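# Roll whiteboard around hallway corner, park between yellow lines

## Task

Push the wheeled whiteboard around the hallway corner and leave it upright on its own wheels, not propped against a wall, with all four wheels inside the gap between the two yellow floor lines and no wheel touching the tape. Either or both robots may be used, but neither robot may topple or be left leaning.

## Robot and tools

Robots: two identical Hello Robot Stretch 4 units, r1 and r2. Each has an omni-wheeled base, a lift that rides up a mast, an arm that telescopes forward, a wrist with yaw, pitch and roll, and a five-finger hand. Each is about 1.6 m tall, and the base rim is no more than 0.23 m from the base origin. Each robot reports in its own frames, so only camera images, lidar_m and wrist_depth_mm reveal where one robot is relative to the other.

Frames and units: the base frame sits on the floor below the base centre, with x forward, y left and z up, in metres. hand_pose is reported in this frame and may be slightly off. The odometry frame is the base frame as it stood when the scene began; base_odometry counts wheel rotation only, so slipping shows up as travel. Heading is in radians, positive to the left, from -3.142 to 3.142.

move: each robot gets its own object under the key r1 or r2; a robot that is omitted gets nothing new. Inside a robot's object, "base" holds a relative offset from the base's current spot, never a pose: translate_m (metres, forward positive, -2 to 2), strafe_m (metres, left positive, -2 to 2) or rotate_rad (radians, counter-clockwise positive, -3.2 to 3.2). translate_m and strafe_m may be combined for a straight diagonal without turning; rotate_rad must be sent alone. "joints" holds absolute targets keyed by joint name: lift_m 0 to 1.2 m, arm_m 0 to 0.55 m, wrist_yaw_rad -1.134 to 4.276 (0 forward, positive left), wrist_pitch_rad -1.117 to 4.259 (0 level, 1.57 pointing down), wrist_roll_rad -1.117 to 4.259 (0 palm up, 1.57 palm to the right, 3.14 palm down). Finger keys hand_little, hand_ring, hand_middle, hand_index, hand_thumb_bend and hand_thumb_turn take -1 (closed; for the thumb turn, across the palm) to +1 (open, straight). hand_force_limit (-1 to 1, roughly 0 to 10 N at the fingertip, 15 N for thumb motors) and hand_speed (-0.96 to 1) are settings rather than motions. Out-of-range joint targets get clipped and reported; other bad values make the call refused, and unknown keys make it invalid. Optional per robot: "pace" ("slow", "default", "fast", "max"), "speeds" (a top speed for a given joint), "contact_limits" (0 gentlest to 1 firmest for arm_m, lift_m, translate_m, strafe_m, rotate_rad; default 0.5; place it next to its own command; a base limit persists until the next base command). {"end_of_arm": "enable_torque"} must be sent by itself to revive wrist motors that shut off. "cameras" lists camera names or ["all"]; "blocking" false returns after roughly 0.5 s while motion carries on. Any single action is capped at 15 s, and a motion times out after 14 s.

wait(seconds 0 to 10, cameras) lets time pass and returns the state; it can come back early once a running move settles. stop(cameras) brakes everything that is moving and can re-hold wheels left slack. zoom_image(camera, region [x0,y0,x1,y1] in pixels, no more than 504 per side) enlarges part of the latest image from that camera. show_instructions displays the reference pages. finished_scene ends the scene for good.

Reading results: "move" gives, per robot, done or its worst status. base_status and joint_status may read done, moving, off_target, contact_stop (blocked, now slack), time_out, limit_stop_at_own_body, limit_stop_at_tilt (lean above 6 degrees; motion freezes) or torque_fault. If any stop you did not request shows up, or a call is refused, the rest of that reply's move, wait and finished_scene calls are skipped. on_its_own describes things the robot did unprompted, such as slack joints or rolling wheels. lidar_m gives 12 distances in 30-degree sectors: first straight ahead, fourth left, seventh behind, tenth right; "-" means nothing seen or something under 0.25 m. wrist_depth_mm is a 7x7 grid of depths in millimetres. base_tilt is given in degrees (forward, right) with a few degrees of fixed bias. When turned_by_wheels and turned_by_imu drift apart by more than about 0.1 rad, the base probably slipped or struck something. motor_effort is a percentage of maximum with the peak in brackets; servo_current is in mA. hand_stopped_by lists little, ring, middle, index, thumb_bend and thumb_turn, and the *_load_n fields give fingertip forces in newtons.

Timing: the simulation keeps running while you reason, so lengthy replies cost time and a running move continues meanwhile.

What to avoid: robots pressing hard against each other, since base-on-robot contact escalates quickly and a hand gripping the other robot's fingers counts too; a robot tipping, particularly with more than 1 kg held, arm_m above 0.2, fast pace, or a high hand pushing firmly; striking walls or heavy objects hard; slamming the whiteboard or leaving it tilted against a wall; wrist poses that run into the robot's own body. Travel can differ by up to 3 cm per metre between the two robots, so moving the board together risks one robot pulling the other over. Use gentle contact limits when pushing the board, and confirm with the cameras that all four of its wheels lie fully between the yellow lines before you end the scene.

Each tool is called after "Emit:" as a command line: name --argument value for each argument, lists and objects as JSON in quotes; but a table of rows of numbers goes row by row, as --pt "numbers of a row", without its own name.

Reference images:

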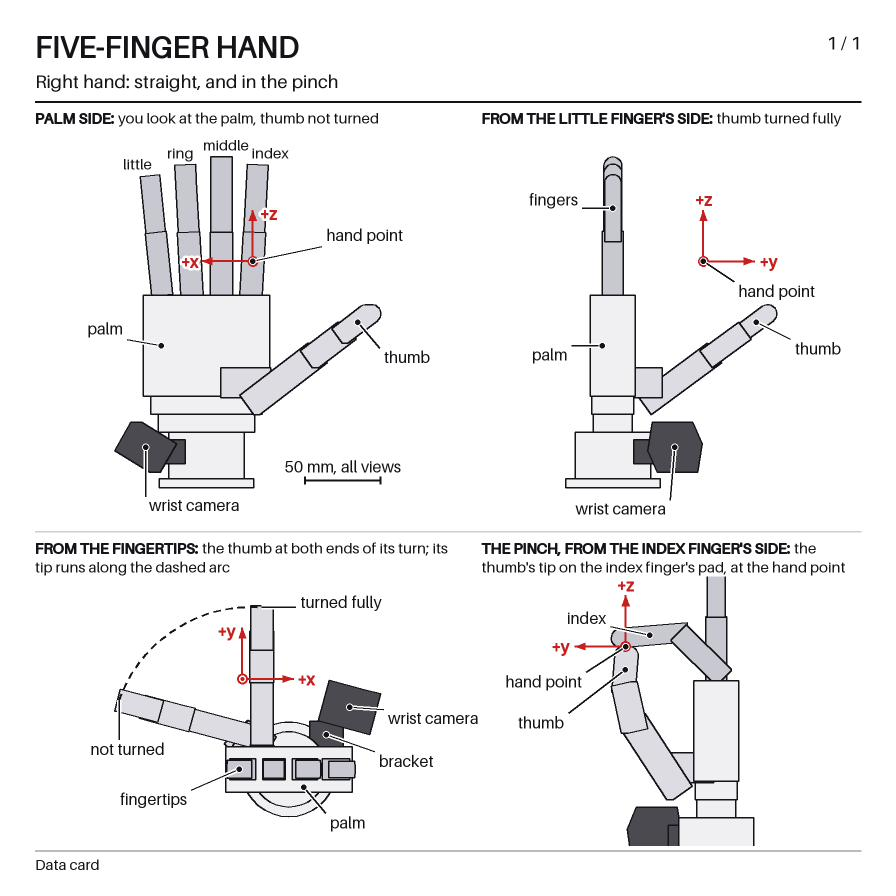

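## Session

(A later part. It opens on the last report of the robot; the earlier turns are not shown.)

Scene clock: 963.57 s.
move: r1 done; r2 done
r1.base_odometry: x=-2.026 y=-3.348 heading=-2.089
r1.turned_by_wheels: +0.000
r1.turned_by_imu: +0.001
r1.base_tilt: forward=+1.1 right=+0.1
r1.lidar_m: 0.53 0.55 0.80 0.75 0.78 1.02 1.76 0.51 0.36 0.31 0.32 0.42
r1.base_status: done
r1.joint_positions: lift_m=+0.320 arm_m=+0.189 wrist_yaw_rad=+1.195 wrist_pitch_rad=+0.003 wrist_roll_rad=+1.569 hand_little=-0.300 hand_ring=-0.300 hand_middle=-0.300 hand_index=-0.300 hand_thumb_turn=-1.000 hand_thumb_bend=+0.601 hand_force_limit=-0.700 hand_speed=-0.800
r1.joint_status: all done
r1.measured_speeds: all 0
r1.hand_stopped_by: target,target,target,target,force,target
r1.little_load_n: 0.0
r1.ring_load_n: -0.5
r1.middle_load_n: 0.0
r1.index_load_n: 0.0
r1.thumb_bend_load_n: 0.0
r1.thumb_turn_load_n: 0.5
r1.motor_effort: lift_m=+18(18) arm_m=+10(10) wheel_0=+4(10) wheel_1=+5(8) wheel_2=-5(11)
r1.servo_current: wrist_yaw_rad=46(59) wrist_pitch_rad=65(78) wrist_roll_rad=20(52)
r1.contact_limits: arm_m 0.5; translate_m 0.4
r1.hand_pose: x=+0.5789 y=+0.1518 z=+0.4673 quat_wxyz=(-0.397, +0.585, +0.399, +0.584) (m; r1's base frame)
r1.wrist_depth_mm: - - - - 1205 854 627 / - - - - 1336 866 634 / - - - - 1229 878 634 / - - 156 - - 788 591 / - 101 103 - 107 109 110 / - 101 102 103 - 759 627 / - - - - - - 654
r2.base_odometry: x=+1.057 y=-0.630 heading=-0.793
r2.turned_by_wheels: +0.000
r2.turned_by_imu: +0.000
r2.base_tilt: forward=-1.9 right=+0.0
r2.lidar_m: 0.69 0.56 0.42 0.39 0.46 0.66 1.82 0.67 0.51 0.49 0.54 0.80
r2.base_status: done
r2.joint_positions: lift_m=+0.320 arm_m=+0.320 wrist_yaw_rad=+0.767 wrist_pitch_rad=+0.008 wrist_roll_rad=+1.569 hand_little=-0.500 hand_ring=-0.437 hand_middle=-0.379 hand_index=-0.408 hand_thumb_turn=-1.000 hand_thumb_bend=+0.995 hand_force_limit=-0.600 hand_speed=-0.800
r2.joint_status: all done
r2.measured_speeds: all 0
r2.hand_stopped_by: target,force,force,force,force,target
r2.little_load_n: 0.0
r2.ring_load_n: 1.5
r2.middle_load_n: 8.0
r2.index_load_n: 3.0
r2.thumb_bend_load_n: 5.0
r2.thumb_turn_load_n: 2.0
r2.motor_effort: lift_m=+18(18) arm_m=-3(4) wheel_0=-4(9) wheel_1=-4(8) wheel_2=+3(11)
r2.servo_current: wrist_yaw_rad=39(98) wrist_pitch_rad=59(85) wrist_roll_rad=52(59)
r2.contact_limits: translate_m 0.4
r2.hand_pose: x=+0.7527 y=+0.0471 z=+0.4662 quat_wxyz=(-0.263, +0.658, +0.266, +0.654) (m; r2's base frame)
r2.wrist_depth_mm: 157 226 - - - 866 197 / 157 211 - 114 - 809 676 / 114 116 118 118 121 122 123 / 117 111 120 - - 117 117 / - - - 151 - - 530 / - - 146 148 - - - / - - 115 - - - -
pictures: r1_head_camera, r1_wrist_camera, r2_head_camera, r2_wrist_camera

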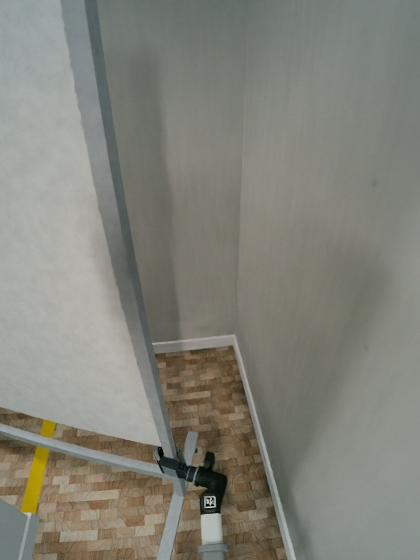

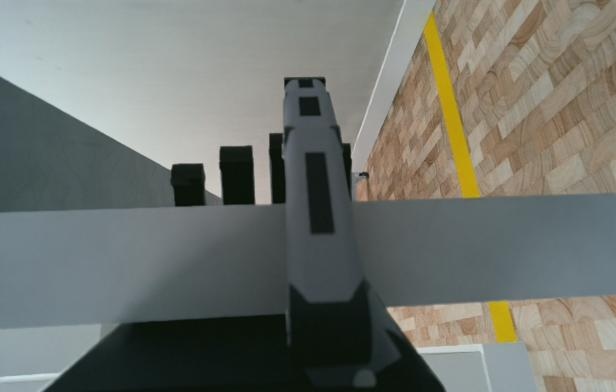

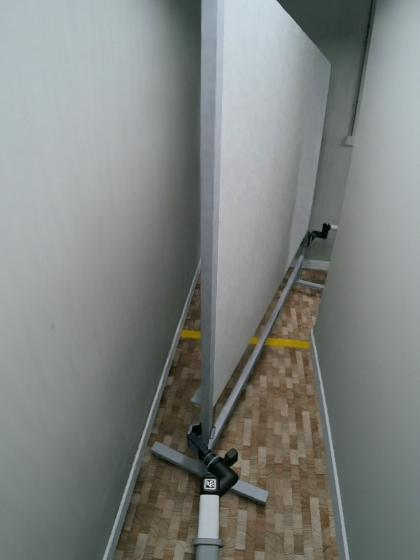

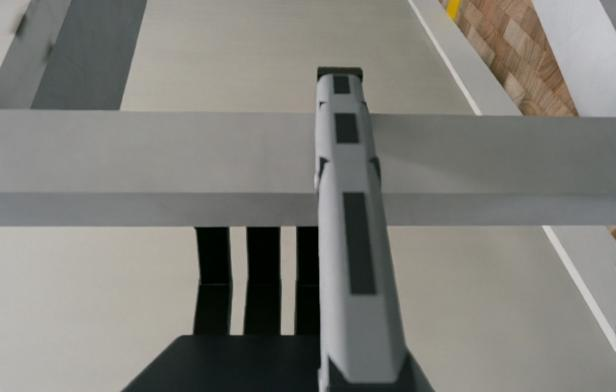

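Emit:
move --r1 '{"base": {"translate_m": 0.082, "strafe_m": 0.028}, "joints": {"wrist_yaw_rad": 1.24}, "speeds": {"wrist_yaw_rad": 0.05}, "pace": "slow", "contact_limits": {"translate_m": 0.4}}' --r2 '{"base": {"translate_m": -0.058, "strafe_m": -0.013}, "joints": {"wrist_yaw_rad": 0.815}, "speeds": {"wrist_yaw_rad": 0.07}, "pace": "slow", "contact_limits": {"translate_m": 0.4}}' --cameras '[]'

Emit:
move --r1 '{"base": {"translate_m": 0.082, "strafe_m": 0.028}, "joints": {"wrist_yaw_rad": 1.285}, "speeds": {"wrist_yaw_rad": 0.05}, "pace": "slow", "contact_limits": {"translate_m": 0.4}}' --r2 '{"base": {"translate_m": -0.056, "strafe_m": -0.013}, "joints": {"wrist_yaw_rad": 0.862}, "speeds": {"wrist_yaw_rad": 0.07}, "pace": "slow", "contact_limits": {"translate_m": 0.4}}' --cameras '["r1_wrist_camera", "r2_wrist_camera", "r2_head_camera", "r1_head_camera"]'

Emit:
zoom_image --camera "r2_head_camera" --region '[120, 200, 340, 560]'

Emit:
zoom_image --camera "r1_head_camera" --region '[0, 240, 320, 560]'

Scene clock: 979.50 s.
move: r1 done; r2 done
r1.base_odometry: x=-2.042 y=-3.433 heading=-2.089
r1.turned_by_wheels: +0.000
r1.turned_by_imu: +0.000
r1.base_tilt: forward=+1.1 right=+0.1
r1.lidar_m: 0.52 0.53 0.76 0.72 0.76 0.96 1.89 0.55 0.38 0.33 0.36 0.48
r1.base_status: done
r1.joint_positions: lift_m=+0.320 arm_m=+0.189 wrist_yaw_rad=+1.244 wrist_pitch_rad=+0.003 wrist_roll_rad=+1.569 hand_little=-0.300 hand_ring=-0.300 hand_middle=-0.300 hand_index=-0.300 hand_thumb_turn=-1.000 hand_thumb_bend=+0.601 hand_force_limit=-0.700 hand_speed=-0.800
r1.joint_status: all done
r1.measured_speeds: all 0
r1.hand_stopped_by: target,target,target,target,force,target
r1.little_load_n: 0.0
r1.ring_load_n: 0.0
r1.middle_load_n: 0.0
r1.index_load_n: 0.0
r1.thumb_bend_load_n: 0.5
r1.thumb_turn_load_n: 0.5
r1.motor_effort: lift_m=+18(18) arm_m=+10(10) wheel_0=+3(9) wheel_1=+4(10) wheel_2=-5(9)
r1.servo_current: wrist_yaw_rad=39(85) wrist_pitch_rad=59(72) wrist_roll_rad=7(46)
r1.contact_limits: arm_m 0.5; translate_m 0.4
r1.hand_pose: x=+0.5712 y=+0.1623 z=+0.4673 quat_wxyz=(-0.411, +0.575, +0.413, +0.574) (m; r1's base frame)
r1.wrist_depth_mm: - - - - 1118 854 634 / - - - - 1281 866 634 / - - - - 1255 866 640 / - - 156 - 107 788 591 / - 100 101 - 105 107 108 / - - 101 102 - 759 627 / - - - - - - 661
r2.base_odometry: x=+1.007 y=-0.598 heading=-0.794
r2.turned_by_wheels: +0.000
r2.turned_by_imu: +0.000
r2.base_tilt: forward=-1.9 right=+0.1
r2.lidar_m: 0.70 0.60 0.44 0.43 0.47 0.71 1.74 1.46 0.49 0.45 0.51 0.78
r2.base_status: done
r2.joint_positions: lift_m=+0.320 arm_m=+0.320 wrist_yaw_rad=+0.808 wrist_pitch_rad=+0.008 wrist_roll_rad=+1.569 hand_little=-0.500 hand_ring=-0.437 hand_middle=-0.379 hand_index=-0.408 hand_thumb_turn=-1.000 hand_thumb_bend=+0.995 hand_force_limit=-0.600 hand_speed=-0.800
r2.joint_status: all done
r2.measured_speeds: all 0
r2.hand_stopped_by: target,force,force,force,force,target
r2.little_load_n: 0.0
r2.ring_load_n: 2.0
r2.middle_load_n: 10.5
r2.index_load_n: 4.5
r2.thumb_bend_load_n: 6.0
r2.thumb_turn_load_n: 4.0
r2.motor_effort: lift_m=+18(18) arm_m=-4(4) wheel_0=-3(11) wheel_1=-4(10) wheel_2=+1(10)
r2.servo_current: wrist_yaw_rad=52(91) wrist_pitch_rad=65(72) wrist_roll_rad=26(59)
r2.contact_limits: translate_m 0.4
r2.hand_pose: x=+0.7505 y=+0.0579 z=+0.4662 quat_wxyz=(-0.276, +0.652, +0.280, +0.648) (m; r2's base frame)
r2.wrist_depth_mm: 164 225 - - - 854 189 / 148 197 - 114 - - 683 / 114 116 118 118 121 122 123 / 124 111 126 - - 122 122 / - - - 151 - - 535 / - - 146 148 - - - / - - 115 - - - -
pictures: none
No camera images: "cameras" was empty.

Scene clock: 981.60 s.
move: r1 done; r2 done
r1.base_odometry: x=-2.058 y=-3.518 heading=-2.088
r1.turned_by_wheels: +0.001
r1.turned_by_imu: +0.001
r1.base_tilt: forward=+1.1 right=+0.1
r1.lidar_m: 0.51 0.52 0.75 0.71 0.71 0.97 2.04 0.57 0.39 0.36 0.38 0.50
r1.base_status: done
r1.joint_positions: lift_m=+0.320 arm_m=+0.189 wrist_yaw_rad=+1.290 wrist_pitch_rad=+0.003 wrist_roll_rad=+1.569 hand_little=-0.300 hand_ring=-0.300 hand_middle=-0.300 hand_index=-0.300 hand_thumb_turn=-1.000 hand_thumb_bend=+0.601 hand_force_limit=-0.700 hand_speed=-0.800
r1.joint_status: all done
r1.measured_speeds: all 0
r1.hand_stopped_by: target,target,target,target,force,target
r1.little_load_n: 0.0
r1.ring_load_n: 0.0
r1.middle_load_n: 0.0
r1.index_load_n: 0.0
r1.thumb_bend_load_n: 0.0
r1.thumb_turn_load_n: 0.5
r1.motor_effort: lift_m=+18(18) arm_m=+10(10) wheel_0=+6(11) wheel_1=+4(10) wheel_2=-2(9)
r1.servo_current: wrist_yaw_rad=33(98) wrist_pitch_rad=26(65) wrist_roll_rad=33(46)
r1.contact_limits: arm_m 0.5; translate_m 0.4
r1.hand_pose: x=+0.5636 y=+0.1717 z=+0.4673 quat_wxyz=(-0.424, +0.565, +0.426, +0.565) (m; r1's base frame)
r1.wrist_depth_mm: - - - - 1138 854 634 / - - - - 1229 866 640 / - - - - 1255 878 640 / - - 156 - - 778 591 / 102 103 105 106 109 111 112 / 100 102 104 105 - 788 627 / - - - - - - 661
r2.base_odometry: x=+0.958 y=-0.567 heading=-0.794
r2.turned_by_wheels: -0.001
r2.turned_by_imu: +0.000
r2.base_tilt: forward=-1.9 right=+0.1
r2.lidar_m: 0.69 0.63 0.46 0.44 0.49 0.76 1.70 1.38 0.45 0.45 0.49 0.75
r2.base_status: done
r2.joint_positions: lift_m=+0.320 arm_m=+0.320 wrist_yaw_rad=+0.854 wrist_pitch_rad=+0.008 wrist_roll_rad=+1.569 hand_little=-0.500 hand_ring=-0.437 hand_middle=-0.379 hand_index=-0.408 hand_thumb_turn=-1.000 hand_thumb_bend=+0.995 hand_force_limit=-0.600 hand_speed=-0.800
r2.joint_status: all done
r2.measured_speeds: all 0
r2.hand_stopped_by: target,force,force,force,force,target
r2.little_load_n: 0.0
r2.ring_load_n: 1.5
r2.middle_load_n: 10.5
r2.index_load_n: 5.0
r2.thumb_bend_load_n: 6.5
r2.thumb_turn_load_n: 4.0
r2.motor_effort: lift_m=+18(18) arm_m=-4(4) wheel_0=-4(11) wheel_1=-5(11) wheel_2=+3(10)
r2.servo_current: wrist_yaw_rad=46(111) wrist_pitch_rad=59(78) wrist_roll_rad=39(65)
r2.contact_limits: translate_m 0.4
r2.hand_pose: x=+0.7476 y=+0.0697 z=+0.4662 quat_wxyz=(-0.291, +0.646, +0.295, +0.642) (m; r2's base frame)
r2.wrist_depth_mm: 156 224 - - - 809 189 / 149 209 - 116 - - 691 / 114 117 118 118 121 123 123 / 118 112 128 - - 131 123 / - - - 151 - - 535 / - - 146 148 - - - / - - 115 - - - -
pictures: r1_head_camera, r1_wrist_camera, r2_head_camera, r2_wrist_camera

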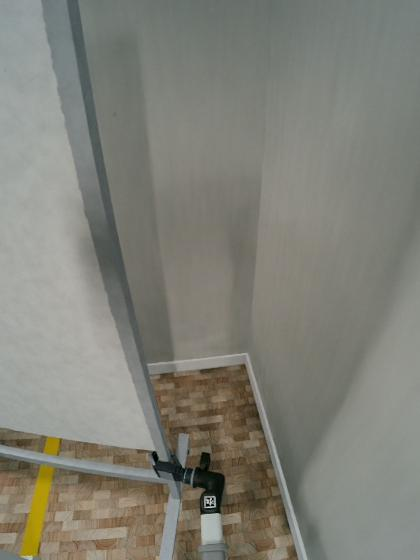

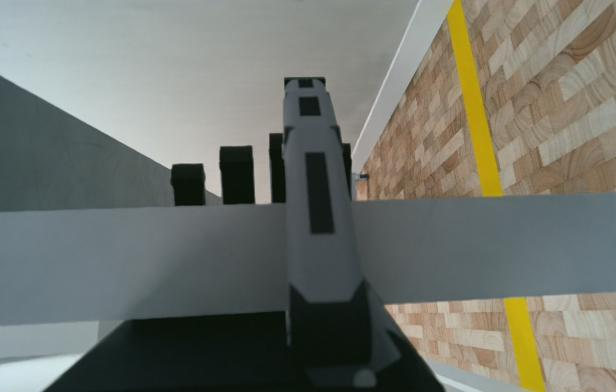

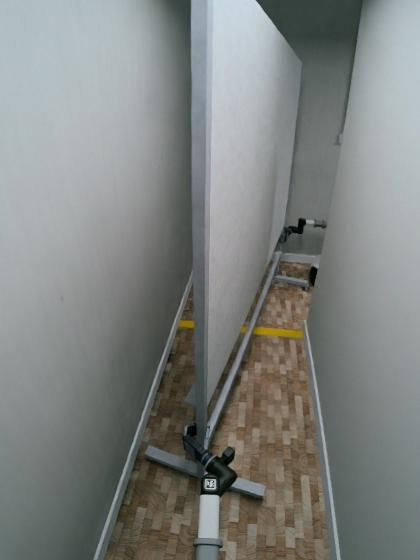

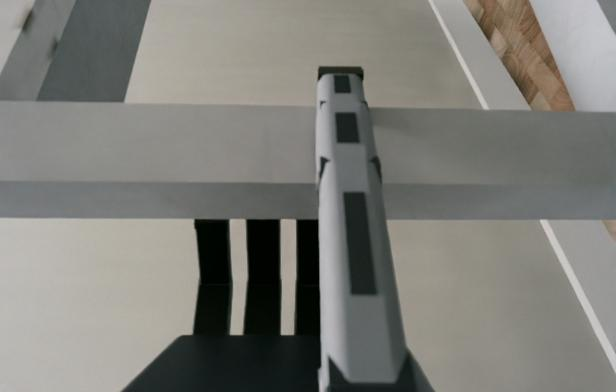

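Scaled by 1.400 from the camera's 420x560 image, which has a finer 1200x1600 frame.

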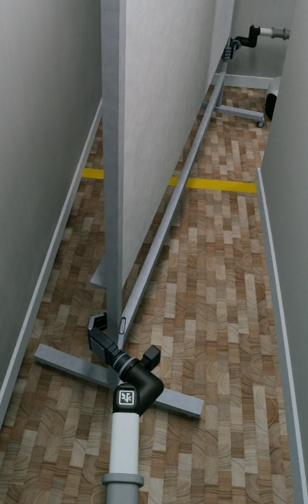

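Scaled by 1.575 from the camera's 420x560 image, which has a finer 1200x1600 frame.

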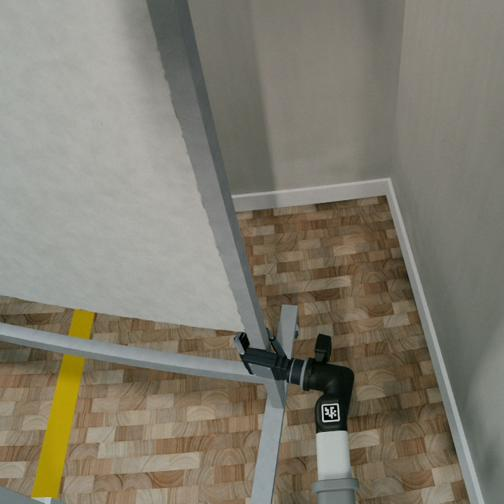

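Emit:
move --r1 '{"base": {"translate_m": 0.0755, "strafe_m": 0.042}, "joints": {"wrist_yaw_rad": 1.335}, "speeds": {"wrist_yaw_rad": 0.05}, "pace": "slow", "contact_limits": {"translate_m": 0.4}}' --r2 '{"base": {"translate_m": -0.062, "strafe_m": -0.015}, "joints": {"wrist_yaw_rad": 0.905}, "speeds": {"wrist_yaw_rad": 0.07}, "pace": "slow", "contact_limits": {"translate_m": 0.4}}' --cameras '[]'

Emit:
move --r1 '{"base": {"translate_m": 0.0755, "strafe_m": 0.042}, "joints": {"wrist_yaw_rad": 1.38}, "speeds": {"wrist_yaw_rad": 0.05}, "pace": "slow", "contact_limits": {"translate_m": 0.4}}' --r2 '{"base": {"translate_m": -0.062, "strafe_m": -0.015}, "joints": {"wrist_yaw_rad": 0.95}, "speeds": {"wrist_yaw_rad": 0.07}, "pace": "slow", "contact_limits": {"translate_m": 0.4}}' --cameras '["r1_wrist_camera", "r2_wrist_camera", "r2_head_camera", "r1_head_camera"]'

Emit:
zoom_image --camera "r2_head_camera" --region '[120, 200, 340, 560]'

Emit:
zoom_image --camera "r1_head_camera" --region '[0, 240, 320, 560]'

Scene clock: 991.93 s.
move: r1 done; r2 done
r1.base_odometry: x=-2.059 y=-3.604 heading=-2.088
r1.turned_by_wheels: +0.000
r1.turned_by_imu: +0.000
r1.base_tilt: forward=+1.1 right=+0.1
r1.lidar_m: 0.54 0.51 0.71 0.65 0.69 0.89 2.18 0.64 0.43 0.39 0.42 0.54
r1.base_status: done
r1.joint_positions: lift_m=+0.320 arm_m=+0.189 wrist_yaw_rad=+1.339 wrist_pitch_rad=+0.003 wrist_roll_rad=+1.569 hand_little=-0.300 hand_ring=-0.300 hand_middle=-0.300 hand_index=-0.300 hand_thumb_turn=-1.000 hand_thumb_bend=+0.601 hand_force_limit=-0.700 hand_speed=-0.800
r1.joint_status: all done
r1.measured_speeds: all 0
r1.hand_stopped_by: target,target,target,target,force,target
r1.little_load_n: 0.0
r1.ring_load_n: 0.0
r1.middle_load_n: 0.0
r1.index_load_n: 0.0
r1.thumb_bend_load_n: 0.0
r1.thumb_turn_load_n: 0.0
r1.motor_effort: lift_m=+18(18) arm_m=+10(10) wheel_0=+5(9) wheel_1=+6(9) wheel_2=-5(10)
r1.servo_current: wrist_yaw_rad=52(78) wrist_pitch_rad=65(72) wrist_roll_rad=46(59)
r1.contact_limits: arm_m 0.5; translate_m 0.4
r1.hand_pose: x=+0.5550 y=+0.1814 z=+0.4673 quat_wxyz=(-0.438, +0.555, +0.440, +0.554) (m; r1's base frame)
r1.wrist_depth_mm: - - - - 1078 820 627 / - - - - 1255 866 640 / - - 156 - 1255 878 640 / - - 156 - 112 820 591 / 103 105 107 108 110 112 114 / 102 104 105 107 - 798 621 / - - - - - - 654
r2.base_odometry: x=+0.904 y=-0.533 heading=-0.794
r2.turned_by_wheels: +0.000
r2.turned_by_imu: +0.000
r2.base_tilt: forward=-1.9 right=+0.0
r2.lidar_m: 0.72 0.61 0.49 0.45 0.51 0.78 1.64 1.32 0.47 0.44 0.48 0.71
r2.base_status: done
r2.joint_positions: lift_m=+0.320 arm_m=+0.320 wrist_yaw_rad=+0.897 wrist_pitch_rad=+0.008 wrist_roll_rad=+1.569 hand_little=-0.500 hand_ring=-0.436 hand_middle=-0.379 hand_index=-0.408 hand_thumb_turn=-1.000 hand_thumb_bend=+0.995 hand_force_limit=-0.600 hand_speed=-0.800
r2.joint_status: all done
r2.measured_speeds: all 0
r2.hand_stopped_by: target,force,force,force,force,target
r2.little_load_n: 0.0
r2.ring_load_n: 3.0
r2.middle_load_n: 12.5
r2.index_load_n: 6.0
r2.thumb_bend_load_n: 6.5
r2.thumb_turn_load_n: 4.0
r2.motor_effort: lift_m=+18(18) arm_m=-4(4) wheel_0=-4(12) wheel_1=-3(11) wheel_2=+3(10)
r2.servo_current: wrist_yaw_rad=52(137) wrist_pitch_rad=65(72) wrist_roll_rad=33(72)
r2.contact_limits: translate_m 0.4
r2.hand_pose: x=+0.7443 y=+0.0808 z=+0.4662 quat_wxyz=(-0.305, +0.639, +0.309, +0.635) (m; r2's base frame)
r2.wrist_depth_mm: 156 224 - - - 820 189 / 149 209 - 116 - - 699 / 114 117 118 118 121 123 123 / 118 112 128 - - 131 123 / - - - 151 - - 535 / - - 145 148 - - 492 / - - 115 - - - -
pictures: none
No camera images: "cameras" was empty.

Scene clock: 993.97 s.
move: r1 done; r2 done
r1.base_odometry: x=-2.059 y=-3.690 heading=-2.088
r1.turned_by_wheels: +0.000
r1.turned_by_imu: +0.000
r1.base_tilt: forward=+1.0 right=+0.1
r1.lidar_m: 1.13 0.49 0.74 0.64 0.64 0.85 2.04 0.68 0.46 0.43 0.44 0.59
r1.base_status: done
r1.joint_positions: lift_m=+0.320 arm_m=+0.189 wrist_yaw_rad=+1.385 wrist_pitch_rad=+0.003 wrist_roll_rad=+1.569 hand_little=-0.300 hand_ring=-0.300 hand_middle=-0.300 hand_index=-0.300 hand_thumb_turn=-1.000 hand_thumb_bend=+0.601 hand_force_limit=-0.700 hand_speed=-0.800
r1.joint_status: all done
r1.measured_speeds: all 0
r1.hand_stopped_by: target,target,target,target,force,target
r1.little_load_n: 0.0
r1.ring_load_n: 0.0
r1.middle_load_n: 0.0
r1.index_load_n: 0.0
r1.thumb_bend_load_n: 0.0
r1.thumb_turn_load_n: 0.5
r1.motor_effort: lift_m=+18(18) arm_m=+10(10) wheel_0=+5(10) wheel_1=+3(9) wheel_2=-5(10)
r1.servo_current: wrist_yaw_rad=39(78) wrist_pitch_rad=33(65) wrist_roll_rad=39(52)
r1.contact_limits: arm_m 0.5; translate_m 0.4
r1.hand_pose: x=+0.5463 y=+0.1903 z=+0.4673 quat_wxyz=(-0.450, +0.544, +0.453, +0.544) (m; r1's base frame)
r1.wrist_depth_mm: - - - - 1025 866 634 / - - - - 1205 866 640 / - - 156 - 1229 866 640 / - - 156 - 118 831 621 / 109 110 113 114 117 119 - / 108 110 111 - - 798 627 / - - - - - - 627
r2.base_odometry: x=+0.850 y=-0.500 heading=-0.795
r2.turned_by_wheels: +0.000
r2.turned_by_imu: +0.000
r2.base_tilt: forward=-1.9 right=+0.1
r2.lidar_m: 0.69 0.68 0.51 0.48 0.52 0.79 1.57 1.32 0.45 0.42 0.47 0.69
r2.base_status: done
r2.joint_positions: lift_m=+0.320 arm_m=+0.320 wrist_yaw_rad=+0.941 wrist_pitch_rad=+0.008 wrist_roll_rad=+1.569 hand_little=-0.500 hand_ring=-0.436 hand_middle=-0.379 hand_index=-0.408 hand_thumb_turn=-1.000 hand_thumb_bend=+0.995 hand_force_limit=-0.600 hand_speed=-0.800
r2.joint_status: all done
r2.measured_speeds: all 0
r2.hand_stopped_by: target,force,force,force,force,target
r2.little_load_n: 0.0
r2.ring_load_n: 2.5
r2.middle_load_n: 12.0
r2.index_load_n: 5.5
r2.thumb_bend_load_n: 6.5
r2.thumb_turn_load_n: 4.5
r2.motor_effort: lift_m=+18(18) arm_m=-4(4) wheel_0=-3(12) wheel_1=-4(11) wheel_2=+2(11)
r2.servo_current: wrist_yaw_rad=46(124) wrist_pitch_rad=52(72) wrist_roll_rad=72(72)
r2.contact_limits: translate_m 0.4
r2.hand_pose: x=+0.7405 y=+0.0918 z=+0.4662 quat_wxyz=(-0.319, +0.632, +0.322, +0.628) (m; r2's base frame)
r2.wrist_depth_mm: 156 223 - - - 820 189 / 148 209 - 116 - - 691 / 114 117 118 118 121 123 123 / 119 113 121 - - 131 124 / - - - 151 - - 535 / - - 146 148 - - 500 / - - 115 - - - -
pictures: r1_head_camera, r1_wrist_camera, r2_head_camera, r2_wrist_camera

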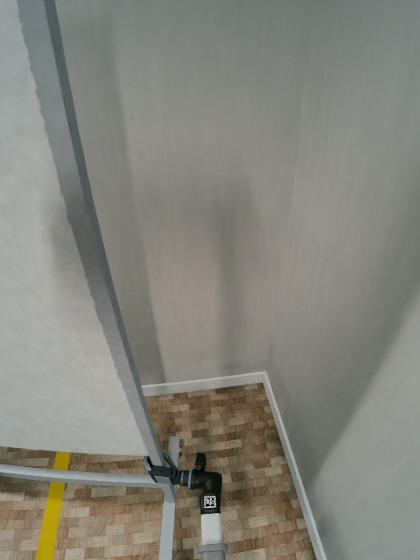

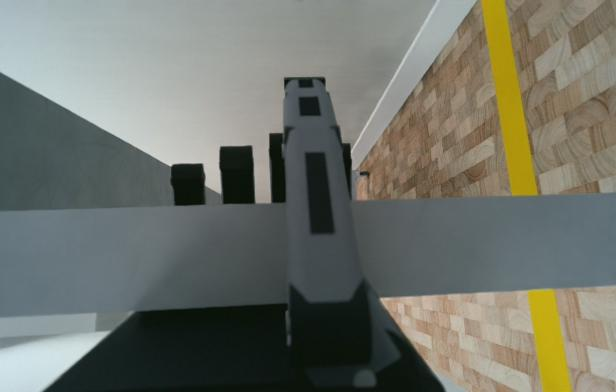

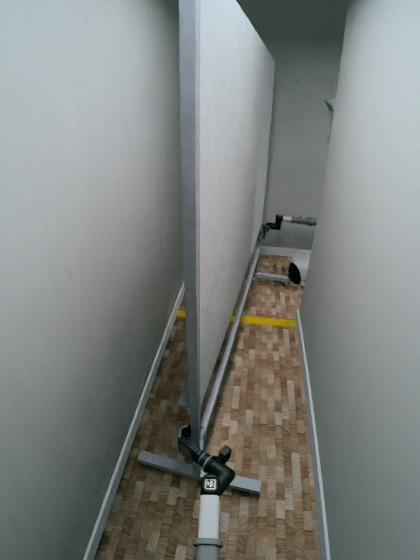

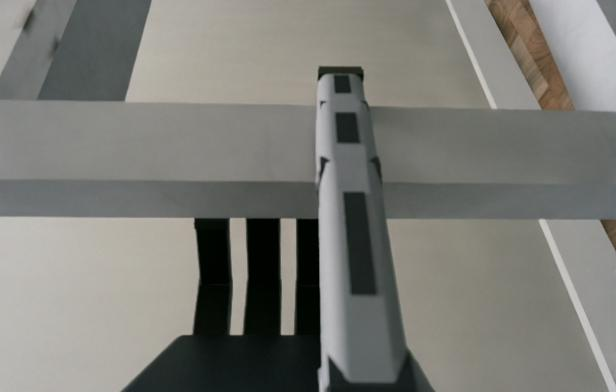

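Scaled by 1.400 from the camera's 420x560 image, which has a finer 1200x1600 frame.

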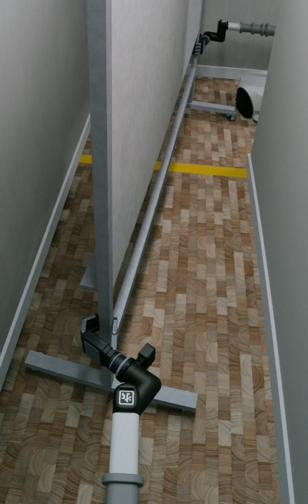

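Scaled by 1.575 from the camera's 420x560 image, which has a finer 1200x1600 frame.

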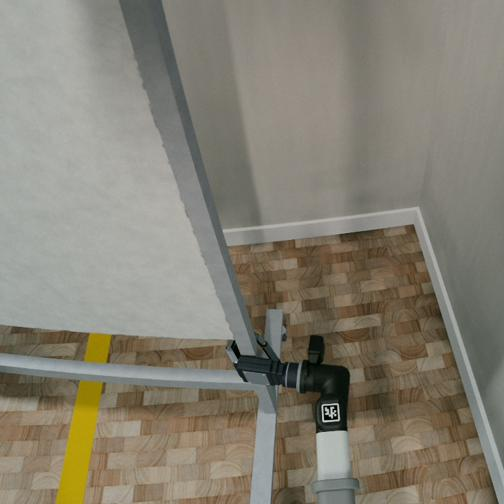

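Emit:
move --r1 '{"base": {"translate_m": 0.071, "strafe_m": 0.05}, "joints": {"wrist_yaw_rad": 1.425}, "speeds": {"wrist_yaw_rad": 0.05}, "pace": "slow", "contact_limits": {"translate_m": 0.4}}' --r2 '{"base": {"translate_m": -0.06, "strafe_m": -0.014}, "joints": {"wrist_yaw_rad": 0.985}, "speeds": {"wrist_yaw_rad": 0.07}, "pace": "slow", "contact_limits": {"translate_m": 0.4}}' --cameras '["r2_head_camera"]'

Emit:
move --r1 '{"base": {"translate_m": 0.05, "strafe_m": 0.114}, "joints": {"wrist_yaw_rad": 1.47}, "speeds": {"wrist_yaw_rad": 0.05}, "pace": "slow", "contact_limits": {"translate_m": 0.4}}' --r2 '{"base": {"translate_m": -0.119, "strafe_m": -0.028}, "joints": {"wrist_yaw_rad": 1.03}, "speeds": {"wrist_yaw_rad": 0.07}, "pace": "slow", "contact_limits": {"translate_m": 0.4}}' --cameras '["r1_wrist_camera", "r2_wrist_camera", "r2_head_camera", "r1_head_camera"]'

Emit:
zoom_image --camera "r2_head_camera" --region '[120, 200, 340, 560]'

Scene clock: 1016.50 s.
move: r1 done; r2 done
r1.base_odometry: x=-2.051 y=-3.777 heading=-2.088
r1.turned_by_wheels: +0.000
r1.turned_by_imu: -0.001
r1.base_tilt: forward=+1.1 right=+0.1
r1.lidar_m: 1.05 0.51 0.69 0.57 0.60 0.79 1.86 0.77 0.52 0.46 0.50 0.66
r1.base_status: done
r1.joint_positions: lift_m=+0.320 arm_m=+0.189 wrist_yaw_rad=+1.428 wrist_pitch_rad=+0.003 wrist_roll_rad=+1.569 hand_little=-0.300 hand_ring=-0.300 hand_middle=-0.300 hand_index=-0.300 hand_thumb_turn=-1.000 hand_thumb_bend=+0.601 hand_force_limit=-0.700 hand_speed=-0.800
r1.joint_status: all done
r1.measured_speeds: all 0
r1.hand_stopped_by: target,target,target,target,force,target
r1.little_load_n: 0.0
r1.ring_load_n: 0.0
r1.middle_load_n: 0.0
r1.index_load_n: 0.0
r1.thumb_bend_load_n: 0.0
r1.thumb_turn_load_n: 0.5
r1.motor_effort: lift_m=+18(18) arm_m=+9(10) wheel_0=-3(6) wheel_1=+3(9) wheel_2=-4(11)
r1.servo_current: wrist_yaw_rad=39(72) wrist_pitch_rad=52(78) wrist_roll_rad=46(65)
r1.contact_limits: arm_m 0.5; translate_m 0.4
r1.hand_pose: x=+0.5379 y=+0.1982 z=+0.4673 quat_wxyz=(-0.462, +0.535, +0.464, +0.534) (m; r1's base frame)
r1.wrist_depth_mm: - - - - - 854 640 / - - - - 1160 866 640 / - - 156 - 1255 878 615 / - - 116 - 120 831 621 / 111 112 114 115 118 121 - / 110 112 112 - - 798 627 / - - - - - - 661
r2.base_odometry: x=+0.798 y=-0.467 heading=-0.795
r2.turned_by_wheels: +0.000
r2.turned_by_imu: +0.000
r2.base_tilt: forward=-1.9 right=+0.0
r2.lidar_m: 0.70 0.69 0.52 0.50 0.55 0.82 1.51 1.31 0.40 0.40 0.43 0.68
r2.base_status: done
r2.joint_positions: lift_m=+0.320 arm_m=+0.320 wrist_yaw_rad=+0.977 wrist_pitch_rad=+0.008 wrist_roll_rad=+1.569 hand_little=-0.500 hand_ring=-0.437 hand_middle=-0.379 hand_index=-0.408 hand_thumb_turn=-1.000 hand_thumb_bend=+0.995 hand_force_limit=-0.600 hand_speed=-0.800
r2.joint_status: all done
r2.measured_speeds: all 0
r2.hand_stopped_by: target,force,force,force,force,target
r2.little_load_n: 0.0
r2.ring_load_n: 1.5
r2.middle_load_n: 11.0
r2.index_load_n: 4.5
r2.thumb_bend_load_n: 6.5
r2.thumb_turn_load_n: 4.0
r2.motor_effort: lift_m=+18(18) arm_m=-4(4) wheel_0=-4(10) wheel_1=-5(10) wheel_2=+3(11)
r2.servo_current: wrist_yaw_rad=46(117) wrist_pitch_rad=59(78) wrist_roll_rad=59(65)
r2.contact_limits: translate_m 0.4
r2.hand_pose: x=+0.7371 y=+0.1007 z=+0.4662 quat_wxyz=(-0.330, +0.626, +0.334, +0.622) (m; r2's base frame)
r2.wrist_depth_mm: 156 224 - - - 768 189 / 149 210 - 116 - - 699 / 114 117 118 118 121 123 123 / 119 112 129 - - 131 124 / - - - 151 - - 544 / - - 146 148 - - 508 / - - 115 - - - -
pictures: r2_head_camera

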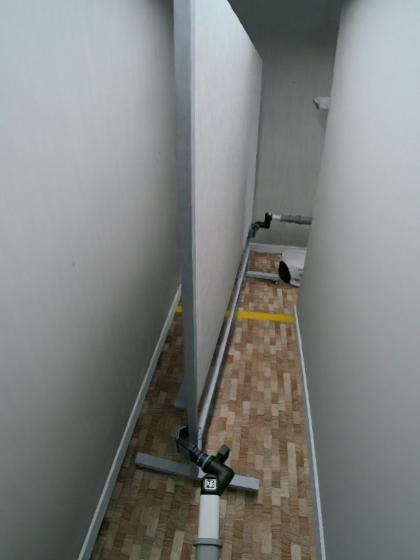

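Scene clock: 1019.03 s.
move: r1 done; r2 done
r1.base_odometry: x=-1.977 y=-3.876 heading=-2.088
r1.turned_by_wheels: +0.000
r1.turned_by_imu: +0.000
r1.base_tilt: forward=+1.1 right=+0.1
r1.lidar_m: 0.98 0.51 0.69 0.47 0.50 0.66 1.55 0.94 0.65 0.60 0.61 0.80
r1.base_status: done
r1.joint_positions: lift_m=+0.320 arm_m=+0.189 wrist_yaw_rad=+1.471 wrist_pitch_rad=+0.003 wrist_roll_rad=+1.569 hand_little=-0.300 hand_ring=-0.300 hand_middle=-0.300 hand_index=-0.300 hand_thumb_turn=-1.000 hand_thumb_bend=+0.601 hand_force_limit=-0.700 hand_speed=-0.800
r1.joint_status: all done
r1.measured_speeds: all 0
r1.hand_stopped_by: target,target,target,target,force,target
r1.little_load_n: 0.0
r1.ring_load_n: 0.0
r1.middle_load_n: 0.0
r1.index_load_n: 0.0
r1.thumb_bend_load_n: 0.0
r1.thumb_turn_load_n: 0.0
r1.motor_effort: lift_m=+18(18) arm_m=+9(10) wheel_0=-1(6) wheel_1=+4(8) wheel_2=-5(10)
r1.servo_current: wrist_yaw_rad=52(78) wrist_pitch_rad=39(65) wrist_roll_rad=13(65)
r1.contact_limits: arm_m 0.5; translate_m 0.4
r1.hand_pose: x=+0.5294 y=+0.2055 z=+0.4673 quat_wxyz=(-0.473, +0.525, +0.476, +0.524) (m; r1's base frame)
r1.wrist_depth_mm: - - - - - 809 634 / - - - - 1182 866 640 / - - 156 - 1255 878 647 / - - 156 - 118 831 627 / 109 110 113 114 116 119 - / 108 110 111 - - 798 627 / - - - - - - 634
r2.base_odometry: x=+0.695 y=-0.402 heading=-0.795
r2.turned_by_wheels: +0.000
r2.turned_by_imu: +0.001
r2.base_tilt: forward=-1.8 right=+0.1
r2.lidar_m: 0.70 0.72 0.55 0.54 0.60 0.89 1.39 1.26 0.39 0.34 0.40 0.58
r2.base_status: done
r2.joint_positions: lift_m=+0.320 arm_m=+0.320 wrist_yaw_rad=+1.022 wrist_pitch_rad=+0.008 wrist_roll_rad=+1.569 hand_little=-0.500 hand_ring=-0.436 hand_middle=-0.378 hand_index=-0.408 hand_thumb_turn=-1.000 hand_thumb_bend=+0.995 hand_force_limit=-0.600 hand_speed=-0.800
r2.joint_status: all done
r2.measured_speeds: all 0
r2.hand_stopped_by: target,force,force,force,force,target
r2.little_load_n: 0.0
r2.ring_load_n: 4.5
r2.middle_load_n: 15.0
r2.index_load_n: 8.0
r2.thumb_bend_load_n: 6.0
r2.thumb_turn_load_n: 4.5
r2.motor_effort: lift_m=+18(18) arm_m=-3(4) wheel_0=-2(11) wheel_1=-4(11) wheel_2=+6(11)
r2.servo_current: wrist_yaw_rad=52(124) wrist_pitch_rad=46(78) wrist_roll_rad=39(72)
r2.contact_limits: translate_m 0.4
r2.hand_pose: x=+0.7323 y=+0.1117 z=+0.4662 quat_wxyz=(-0.344, +0.619, +0.348, +0.615) (m; r2's base frame)
r2.wrist_depth_mm: 156 224 - - - - 189 / 148 196 - 116 - - 691 / 114 117 118 119 121 123 123 / 120 114 122 122 - 132 133 / - - - 151 - - - / - - 146 148 - - 535 / - - 115 - - - 488
pictures: r1_head_camera, r1_wrist_camera, r2_head_camera, r2_wrist_camera

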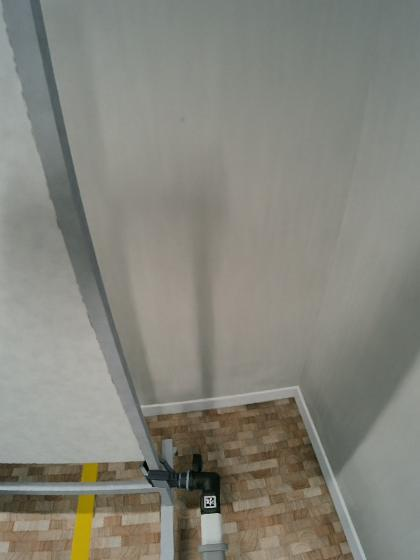

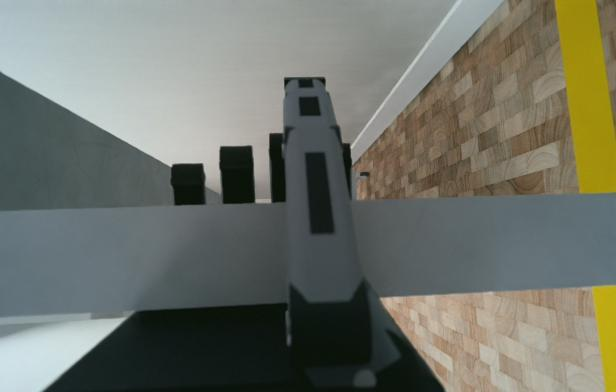

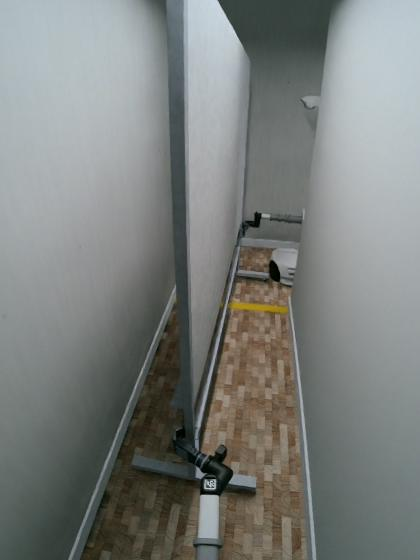

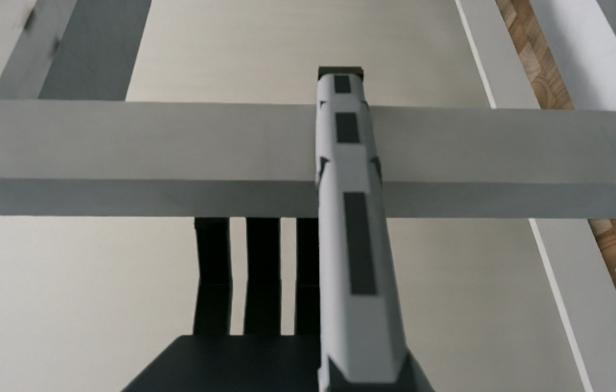

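Scaled by 1.400 from the camera's 420x560 image, which has a finer 1200x1600 frame.

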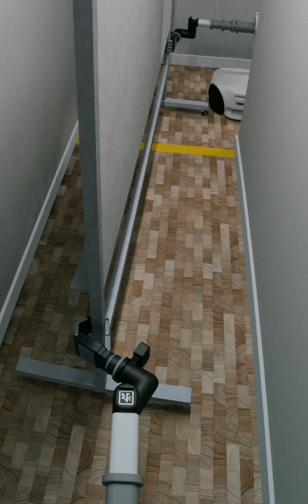

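Emit:
move --r1 '{"joints": {"hand_index": 1, "hand_middle": 1, "hand_ring": 1, "hand_little": 1, "hand_thumb_bend": 1, "hand_speed": 0.0}}' --cameras '[]'

Emit:
move --r1 '{"base": {"strafe_m": -0.2}, "pace": "slow"}' --cameras '["r1_wrist_camera", "r2_head_camera", "r1_head_camera"]'

Scene clock: 1028.33 s.
move: r1 done
r1.base_odometry: x=-1.977 y=-3.876 heading=-2.088
r1.turned_by_wheels: +0.000
r1.turned_by_imu: +0.000
r1.base_tilt: forward=+1.1 right=+0.1
r1.lidar_m: 0.98 0.51 0.69 0.48 0.49 0.66 1.56 0.91 0.64 0.59 0.62 0.80
r1.base_status: not commanded
r1.joint_positions: lift_m=+0.320 arm_m=+0.189 wrist_yaw_rad=+1.471 wrist_pitch_rad=+0.003 wrist_roll_rad=+1.569 hand_little=+1.000 hand_ring=+1.000 hand_middle=+1.000 hand_index=+1.000 hand_thumb_turn=-1.000 hand_thumb_bend=+1.000 hand_force_limit=-0.700 hand_speed=+0.000
r1.joint_status: all done
r1.measured_speeds: all 0
r1.hand_stopped_by: target,target,target,target,target,target
r1.little_load_n: 0.0
r1.ring_load_n: 0.0
r1.middle_load_n: 0.0
r1.index_load_n: 0.0
r1.thumb_bend_load_n: 0.0
r1.thumb_turn_load_n: 0.5
r1.motor_effort: lift_m=+18(18) arm_m=+9(10) wheel_0=-1(2) wheel_1=+4(5) wheel_2=-5(5)
r1.servo_current: wrist_yaw_rad=39(46) wrist_pitch_rad=26(72) wrist_roll_rad=0(52)
r1.contact_limits: arm_m 0.5; translate_m 0.4
r1.hand_pose: x=+0.5294 y=+0.2055 z=+0.4673 quat_wxyz=(-0.473, +0.525, +0.476, +0.524) (m; r1's base frame)
r1.wrist_depth_mm: - - - 117 - 820 634 / - - - - 1138 878 640 / - - - - - 878 647 / - - - - 118 831 621 / 109 110 113 114 116 118 - / 108 110 111 - - 809 627 / - - - - - - 634
r2: as last shown
r2.turned_by_imu: +0.000
r2.base_tilt: forward=-1.9 right=+0.1
r2.lidar_m: 0.70 0.71 0.55 0.53 0.57 0.88 1.38 1.20 0.40 0.36 0.40 0.61
r2.middle_load_n: 14.5
r2.index_load_n: 7.5
r2.thumb_bend_load_n: 6.5
r2.motor_effort: lift_m=+18(18) arm_m=-4(4) wheel_0=-2(2) wheel_1=-4(4) wheel_2=+7(7)
r2.servo_current: wrist_yaw_rad=46(59) wrist_pitch_rad=33(78) wrist_roll_rad=39(59)
r2.contact_limits: translate_m 0.4
r2.wrist_depth_mm: 156 224 - - - - 189 / 148 196 - 116 - - 691 / 114 117 118 118 121 123 123 / 120 113 122 122 - 124 133 / - - - 151 - - - / - - 146 148 - - 530 / - - 115 - - - 492
pictures: none
No camera images: "cameras" was empty.

Scene clock: 1031.50 s.
move: r1 done
r1.base_odometry: x=-2.150 y=-3.777 heading=-2.088
r1.turned_by_wheels: +0.000
r1.turned_by_imu: +0.000
r1.base_tilt: forward=+1.1 right=+0.1
r1.lidar_m: 1.01 0.59 0.71 0.66 0.71 0.92 2.22 0.60 0.43 0.39 0.41 0.54
r1.base_status: done
r1.joint_positions: lift_m=+0.320 arm_m=+0.189 wrist_yaw_rad=+1.471 wrist_pitch_rad=+0.003 wrist_roll_rad=+1.569 hand_little=+1.000 hand_ring=+1.000 hand_middle=+1.000 hand_index=+1.000 hand_thumb_turn=-1.000 hand_thumb_bend=+1.000 hand_force_limit=-0.700 hand_speed=+0.000
r1.joint_status: not commanded
r1.measured_speeds: all 0
r1.hand_stopped_by: target,target,target,target,target,target
r1.little_load_n: 0.0
r1.ring_load_n: 0.0
r1.middle_load_n: 0.0
r1.index_load_n: 0.0
r1.thumb_bend_load_n: 0.0
r1.thumb_turn_load_n: 0.5
r1.motor_effort: lift_m=+18(18) arm_m=+9(10) wheel_0=+4(10) wheel_1=-2(7) wheel_2=+0(4)
r1.servo_current: wrist_yaw_rad=39(52) wrist_pitch_rad=39(72) wrist_roll_rad=26(52)
r1.contact_limits: arm_m 0.5
r1.hand_pose: x=+0.5294 y=+0.2055 z=+0.4673 quat_wxyz=(-0.473, +0.525, +0.476, +0.524) (m; r1's base frame)
r1.wrist_depth_mm: - - - 117 - 820 634 / - - - - 1160 878 634 / - - - - - 878 640 / - - - - - 842 621 / 300 306 309 - - 750 597 / - - 131 - - 842 654 / - - - - - - 654
r2: as last shown
r2.base_tilt: forward=-1.8 right=+0.1
r2.lidar_m: 0.69 0.72 0.55 0.53 0.59 0.89 1.39 1.25 0.37 0.35 0.40 0.61
r2.index_load_n: 8.0
r2.motor_effort: lift_m=+18(18) arm_m=-3(4) wheel_0=-2(2) wheel_1=-4(4) wheel_2=+7(7)
r2.servo_current: wrist_yaw_rad=39(59) wrist_pitch_rad=59(78) wrist_roll_rad=26(85)
r2.contact_limits: translate_m 0.4
r2.wrist_depth_mm: 156 224 - - - - 189 / 148 196 - 117 - - 691 / 114 117 118 119 121 123 123 / 120 113 122 122 - 132 133 / - - - 151 - - - / - - 145 148 - - 530 / - - 116 - - - 488
pictures: r1_head_camera, r1_wrist_camera, r2_head_camera

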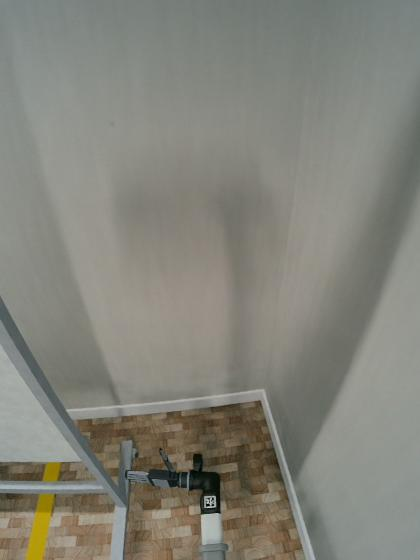

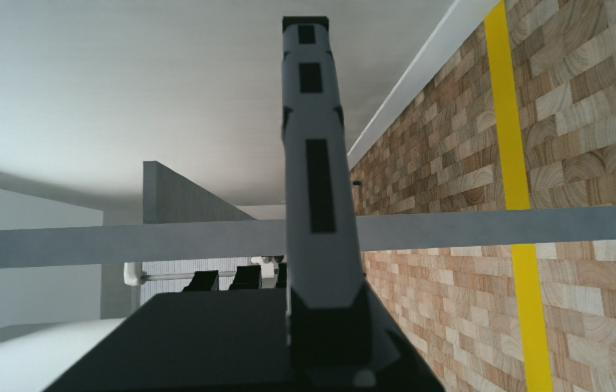

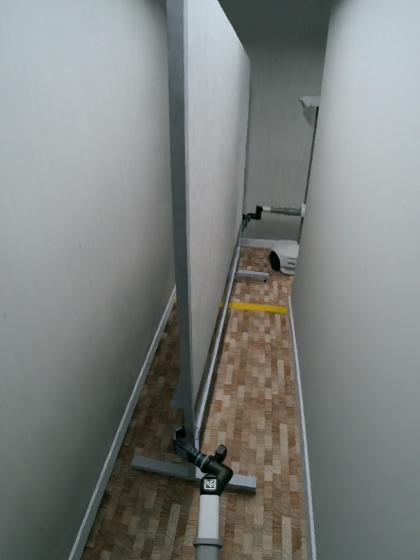

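Emit:
move --r2 '{"base": {"translate_m": -0.249, "strafe_m": 0.015}, "pace": "slow", "contact_limits": {"translate_m": 0.4}}' --cameras '["r1_wrist_camera", "r2_head_camera", "r2_wrist_camera", "r2_head_left_camera"]'

Emit:
zoom_image --camera "r2_head_camera" --region '[80, 180, 340, 560]'

Scene clock: 1039.73 s.
move: r2 done
r1: as last shown
r1.lidar_m: 1.00 1.05 0.79 0.66 0.71 0.91 2.22 0.61 0.40 0.39 0.39 0.54
r1.thumb_turn_load_n: 0.0
r1.motor_effort: lift_m=+18(18) arm_m=+9(9) wheel_0=+3(4) wheel_1=-1(2) wheel_2=+0(0)
r1.servo_current: wrist_yaw_rad=39(52) wrist_pitch_rad=52(72) wrist_roll_rad=13(52)
r1.contact_limits: arm_m 0.5
r1.wrist_depth_mm: - - - 118 - 820 609 / - - - - 1138 878 615 / - - - - - 917 621 / - - - - - 946 597 / - - - - - 891 597 / - - 131 - - 842 597 / - - - - - - 580
r2.base_odometry: x=+0.532 y=-0.213 heading=-0.796
r2.turned_by_wheels: -0.001
r2.turned_by_imu: -0.001
r2.base_tilt: forward=-1.8 right=+0.1
r2.lidar_m: 0.69 0.74 0.55 0.55 0.59 0.91 1.13 1.23 0.93 0.48 0.40 0.59
r2.base_status: done
r2.joint_positions: lift_m=+0.320 arm_m=+0.320 wrist_yaw_rad=+1.022 wrist_pitch_rad=+0.008 wrist_roll_rad=+1.569 hand_little=-0.500 hand_ring=-0.437 hand_middle=-0.378 hand_index=-0.408 hand_thumb_turn=-1.000 hand_thumb_bend=+0.996 hand_force_limit=-0.600 hand_speed=-0.800
r2.joint_status: not commanded
r2.measured_speeds: all 0
r2.hand_stopped_by: target,force,force,force,force,target
r2.little_load_n: 0.0
r2.ring_load_n: 1.5
r2.middle_load_n: 15.5
r2.index_load_n: 6.5
r2.thumb_bend_load_n: 6.5
r2.thumb_turn_load_n: 6.0
r2.motor_effort: lift_m=+18(18) arm_m=-3(4) wheel_0=-9(16) wheel_1=-6(11) wheel_2=+3(12)
r2.servo_current: wrist_yaw_rad=46(59) wrist_pitch_rad=59(85) wrist_roll_rad=33(59)
r2.contact_limits: translate_m 0.4
r2.hand_pose: x=+0.7323 y=+0.1117 z=+0.4662 quat_wxyz=(-0.344, +0.619, +0.348, +0.615) (m; r2's base frame)
r2.wrist_depth_mm: 162 221 - - - 809 190 / 141 195 - 116 - 130 699 / 114 117 118 118 121 123 124 / 121 128 122 129 - 131 139 / - - - 151 - - - / - - 145 148 - - 539 / - - 115 - - - 504
pictures: r1_wrist_camera, r2_head_camera, r2_head_left_camera, r2_wrist_camera

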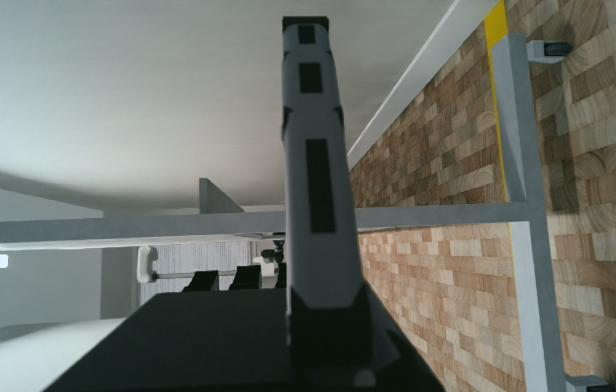

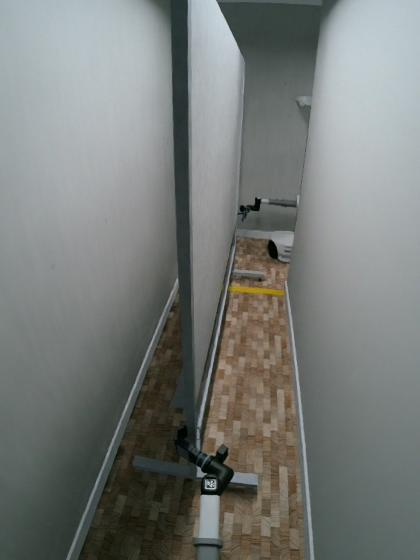

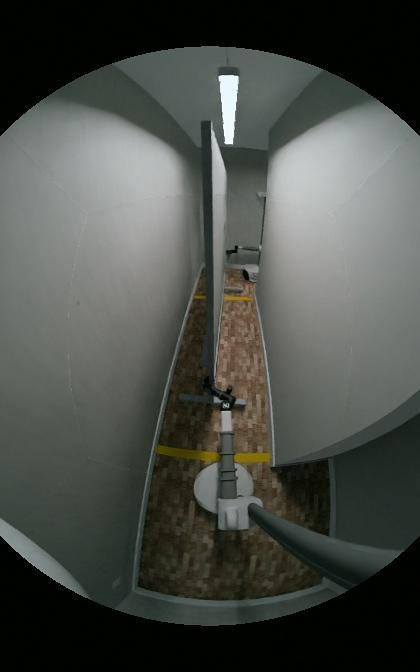

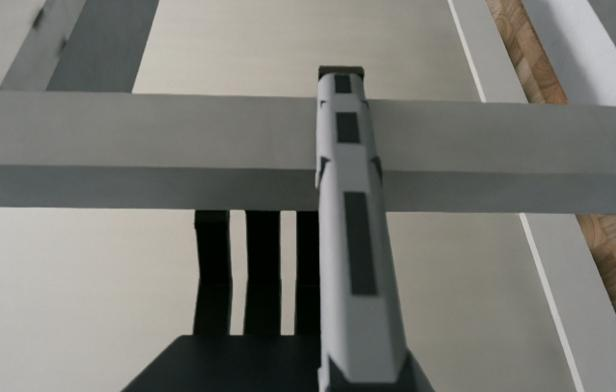

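Scaled by 1.326 from the camera's 420x560 image, which has a finer 1200x1600 frame.

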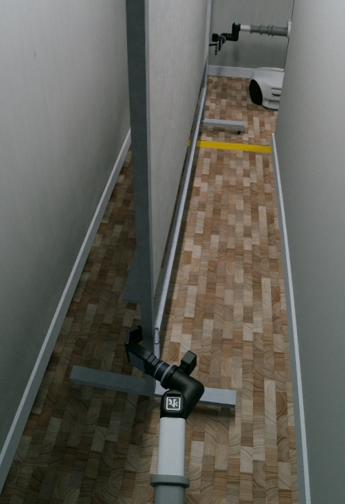

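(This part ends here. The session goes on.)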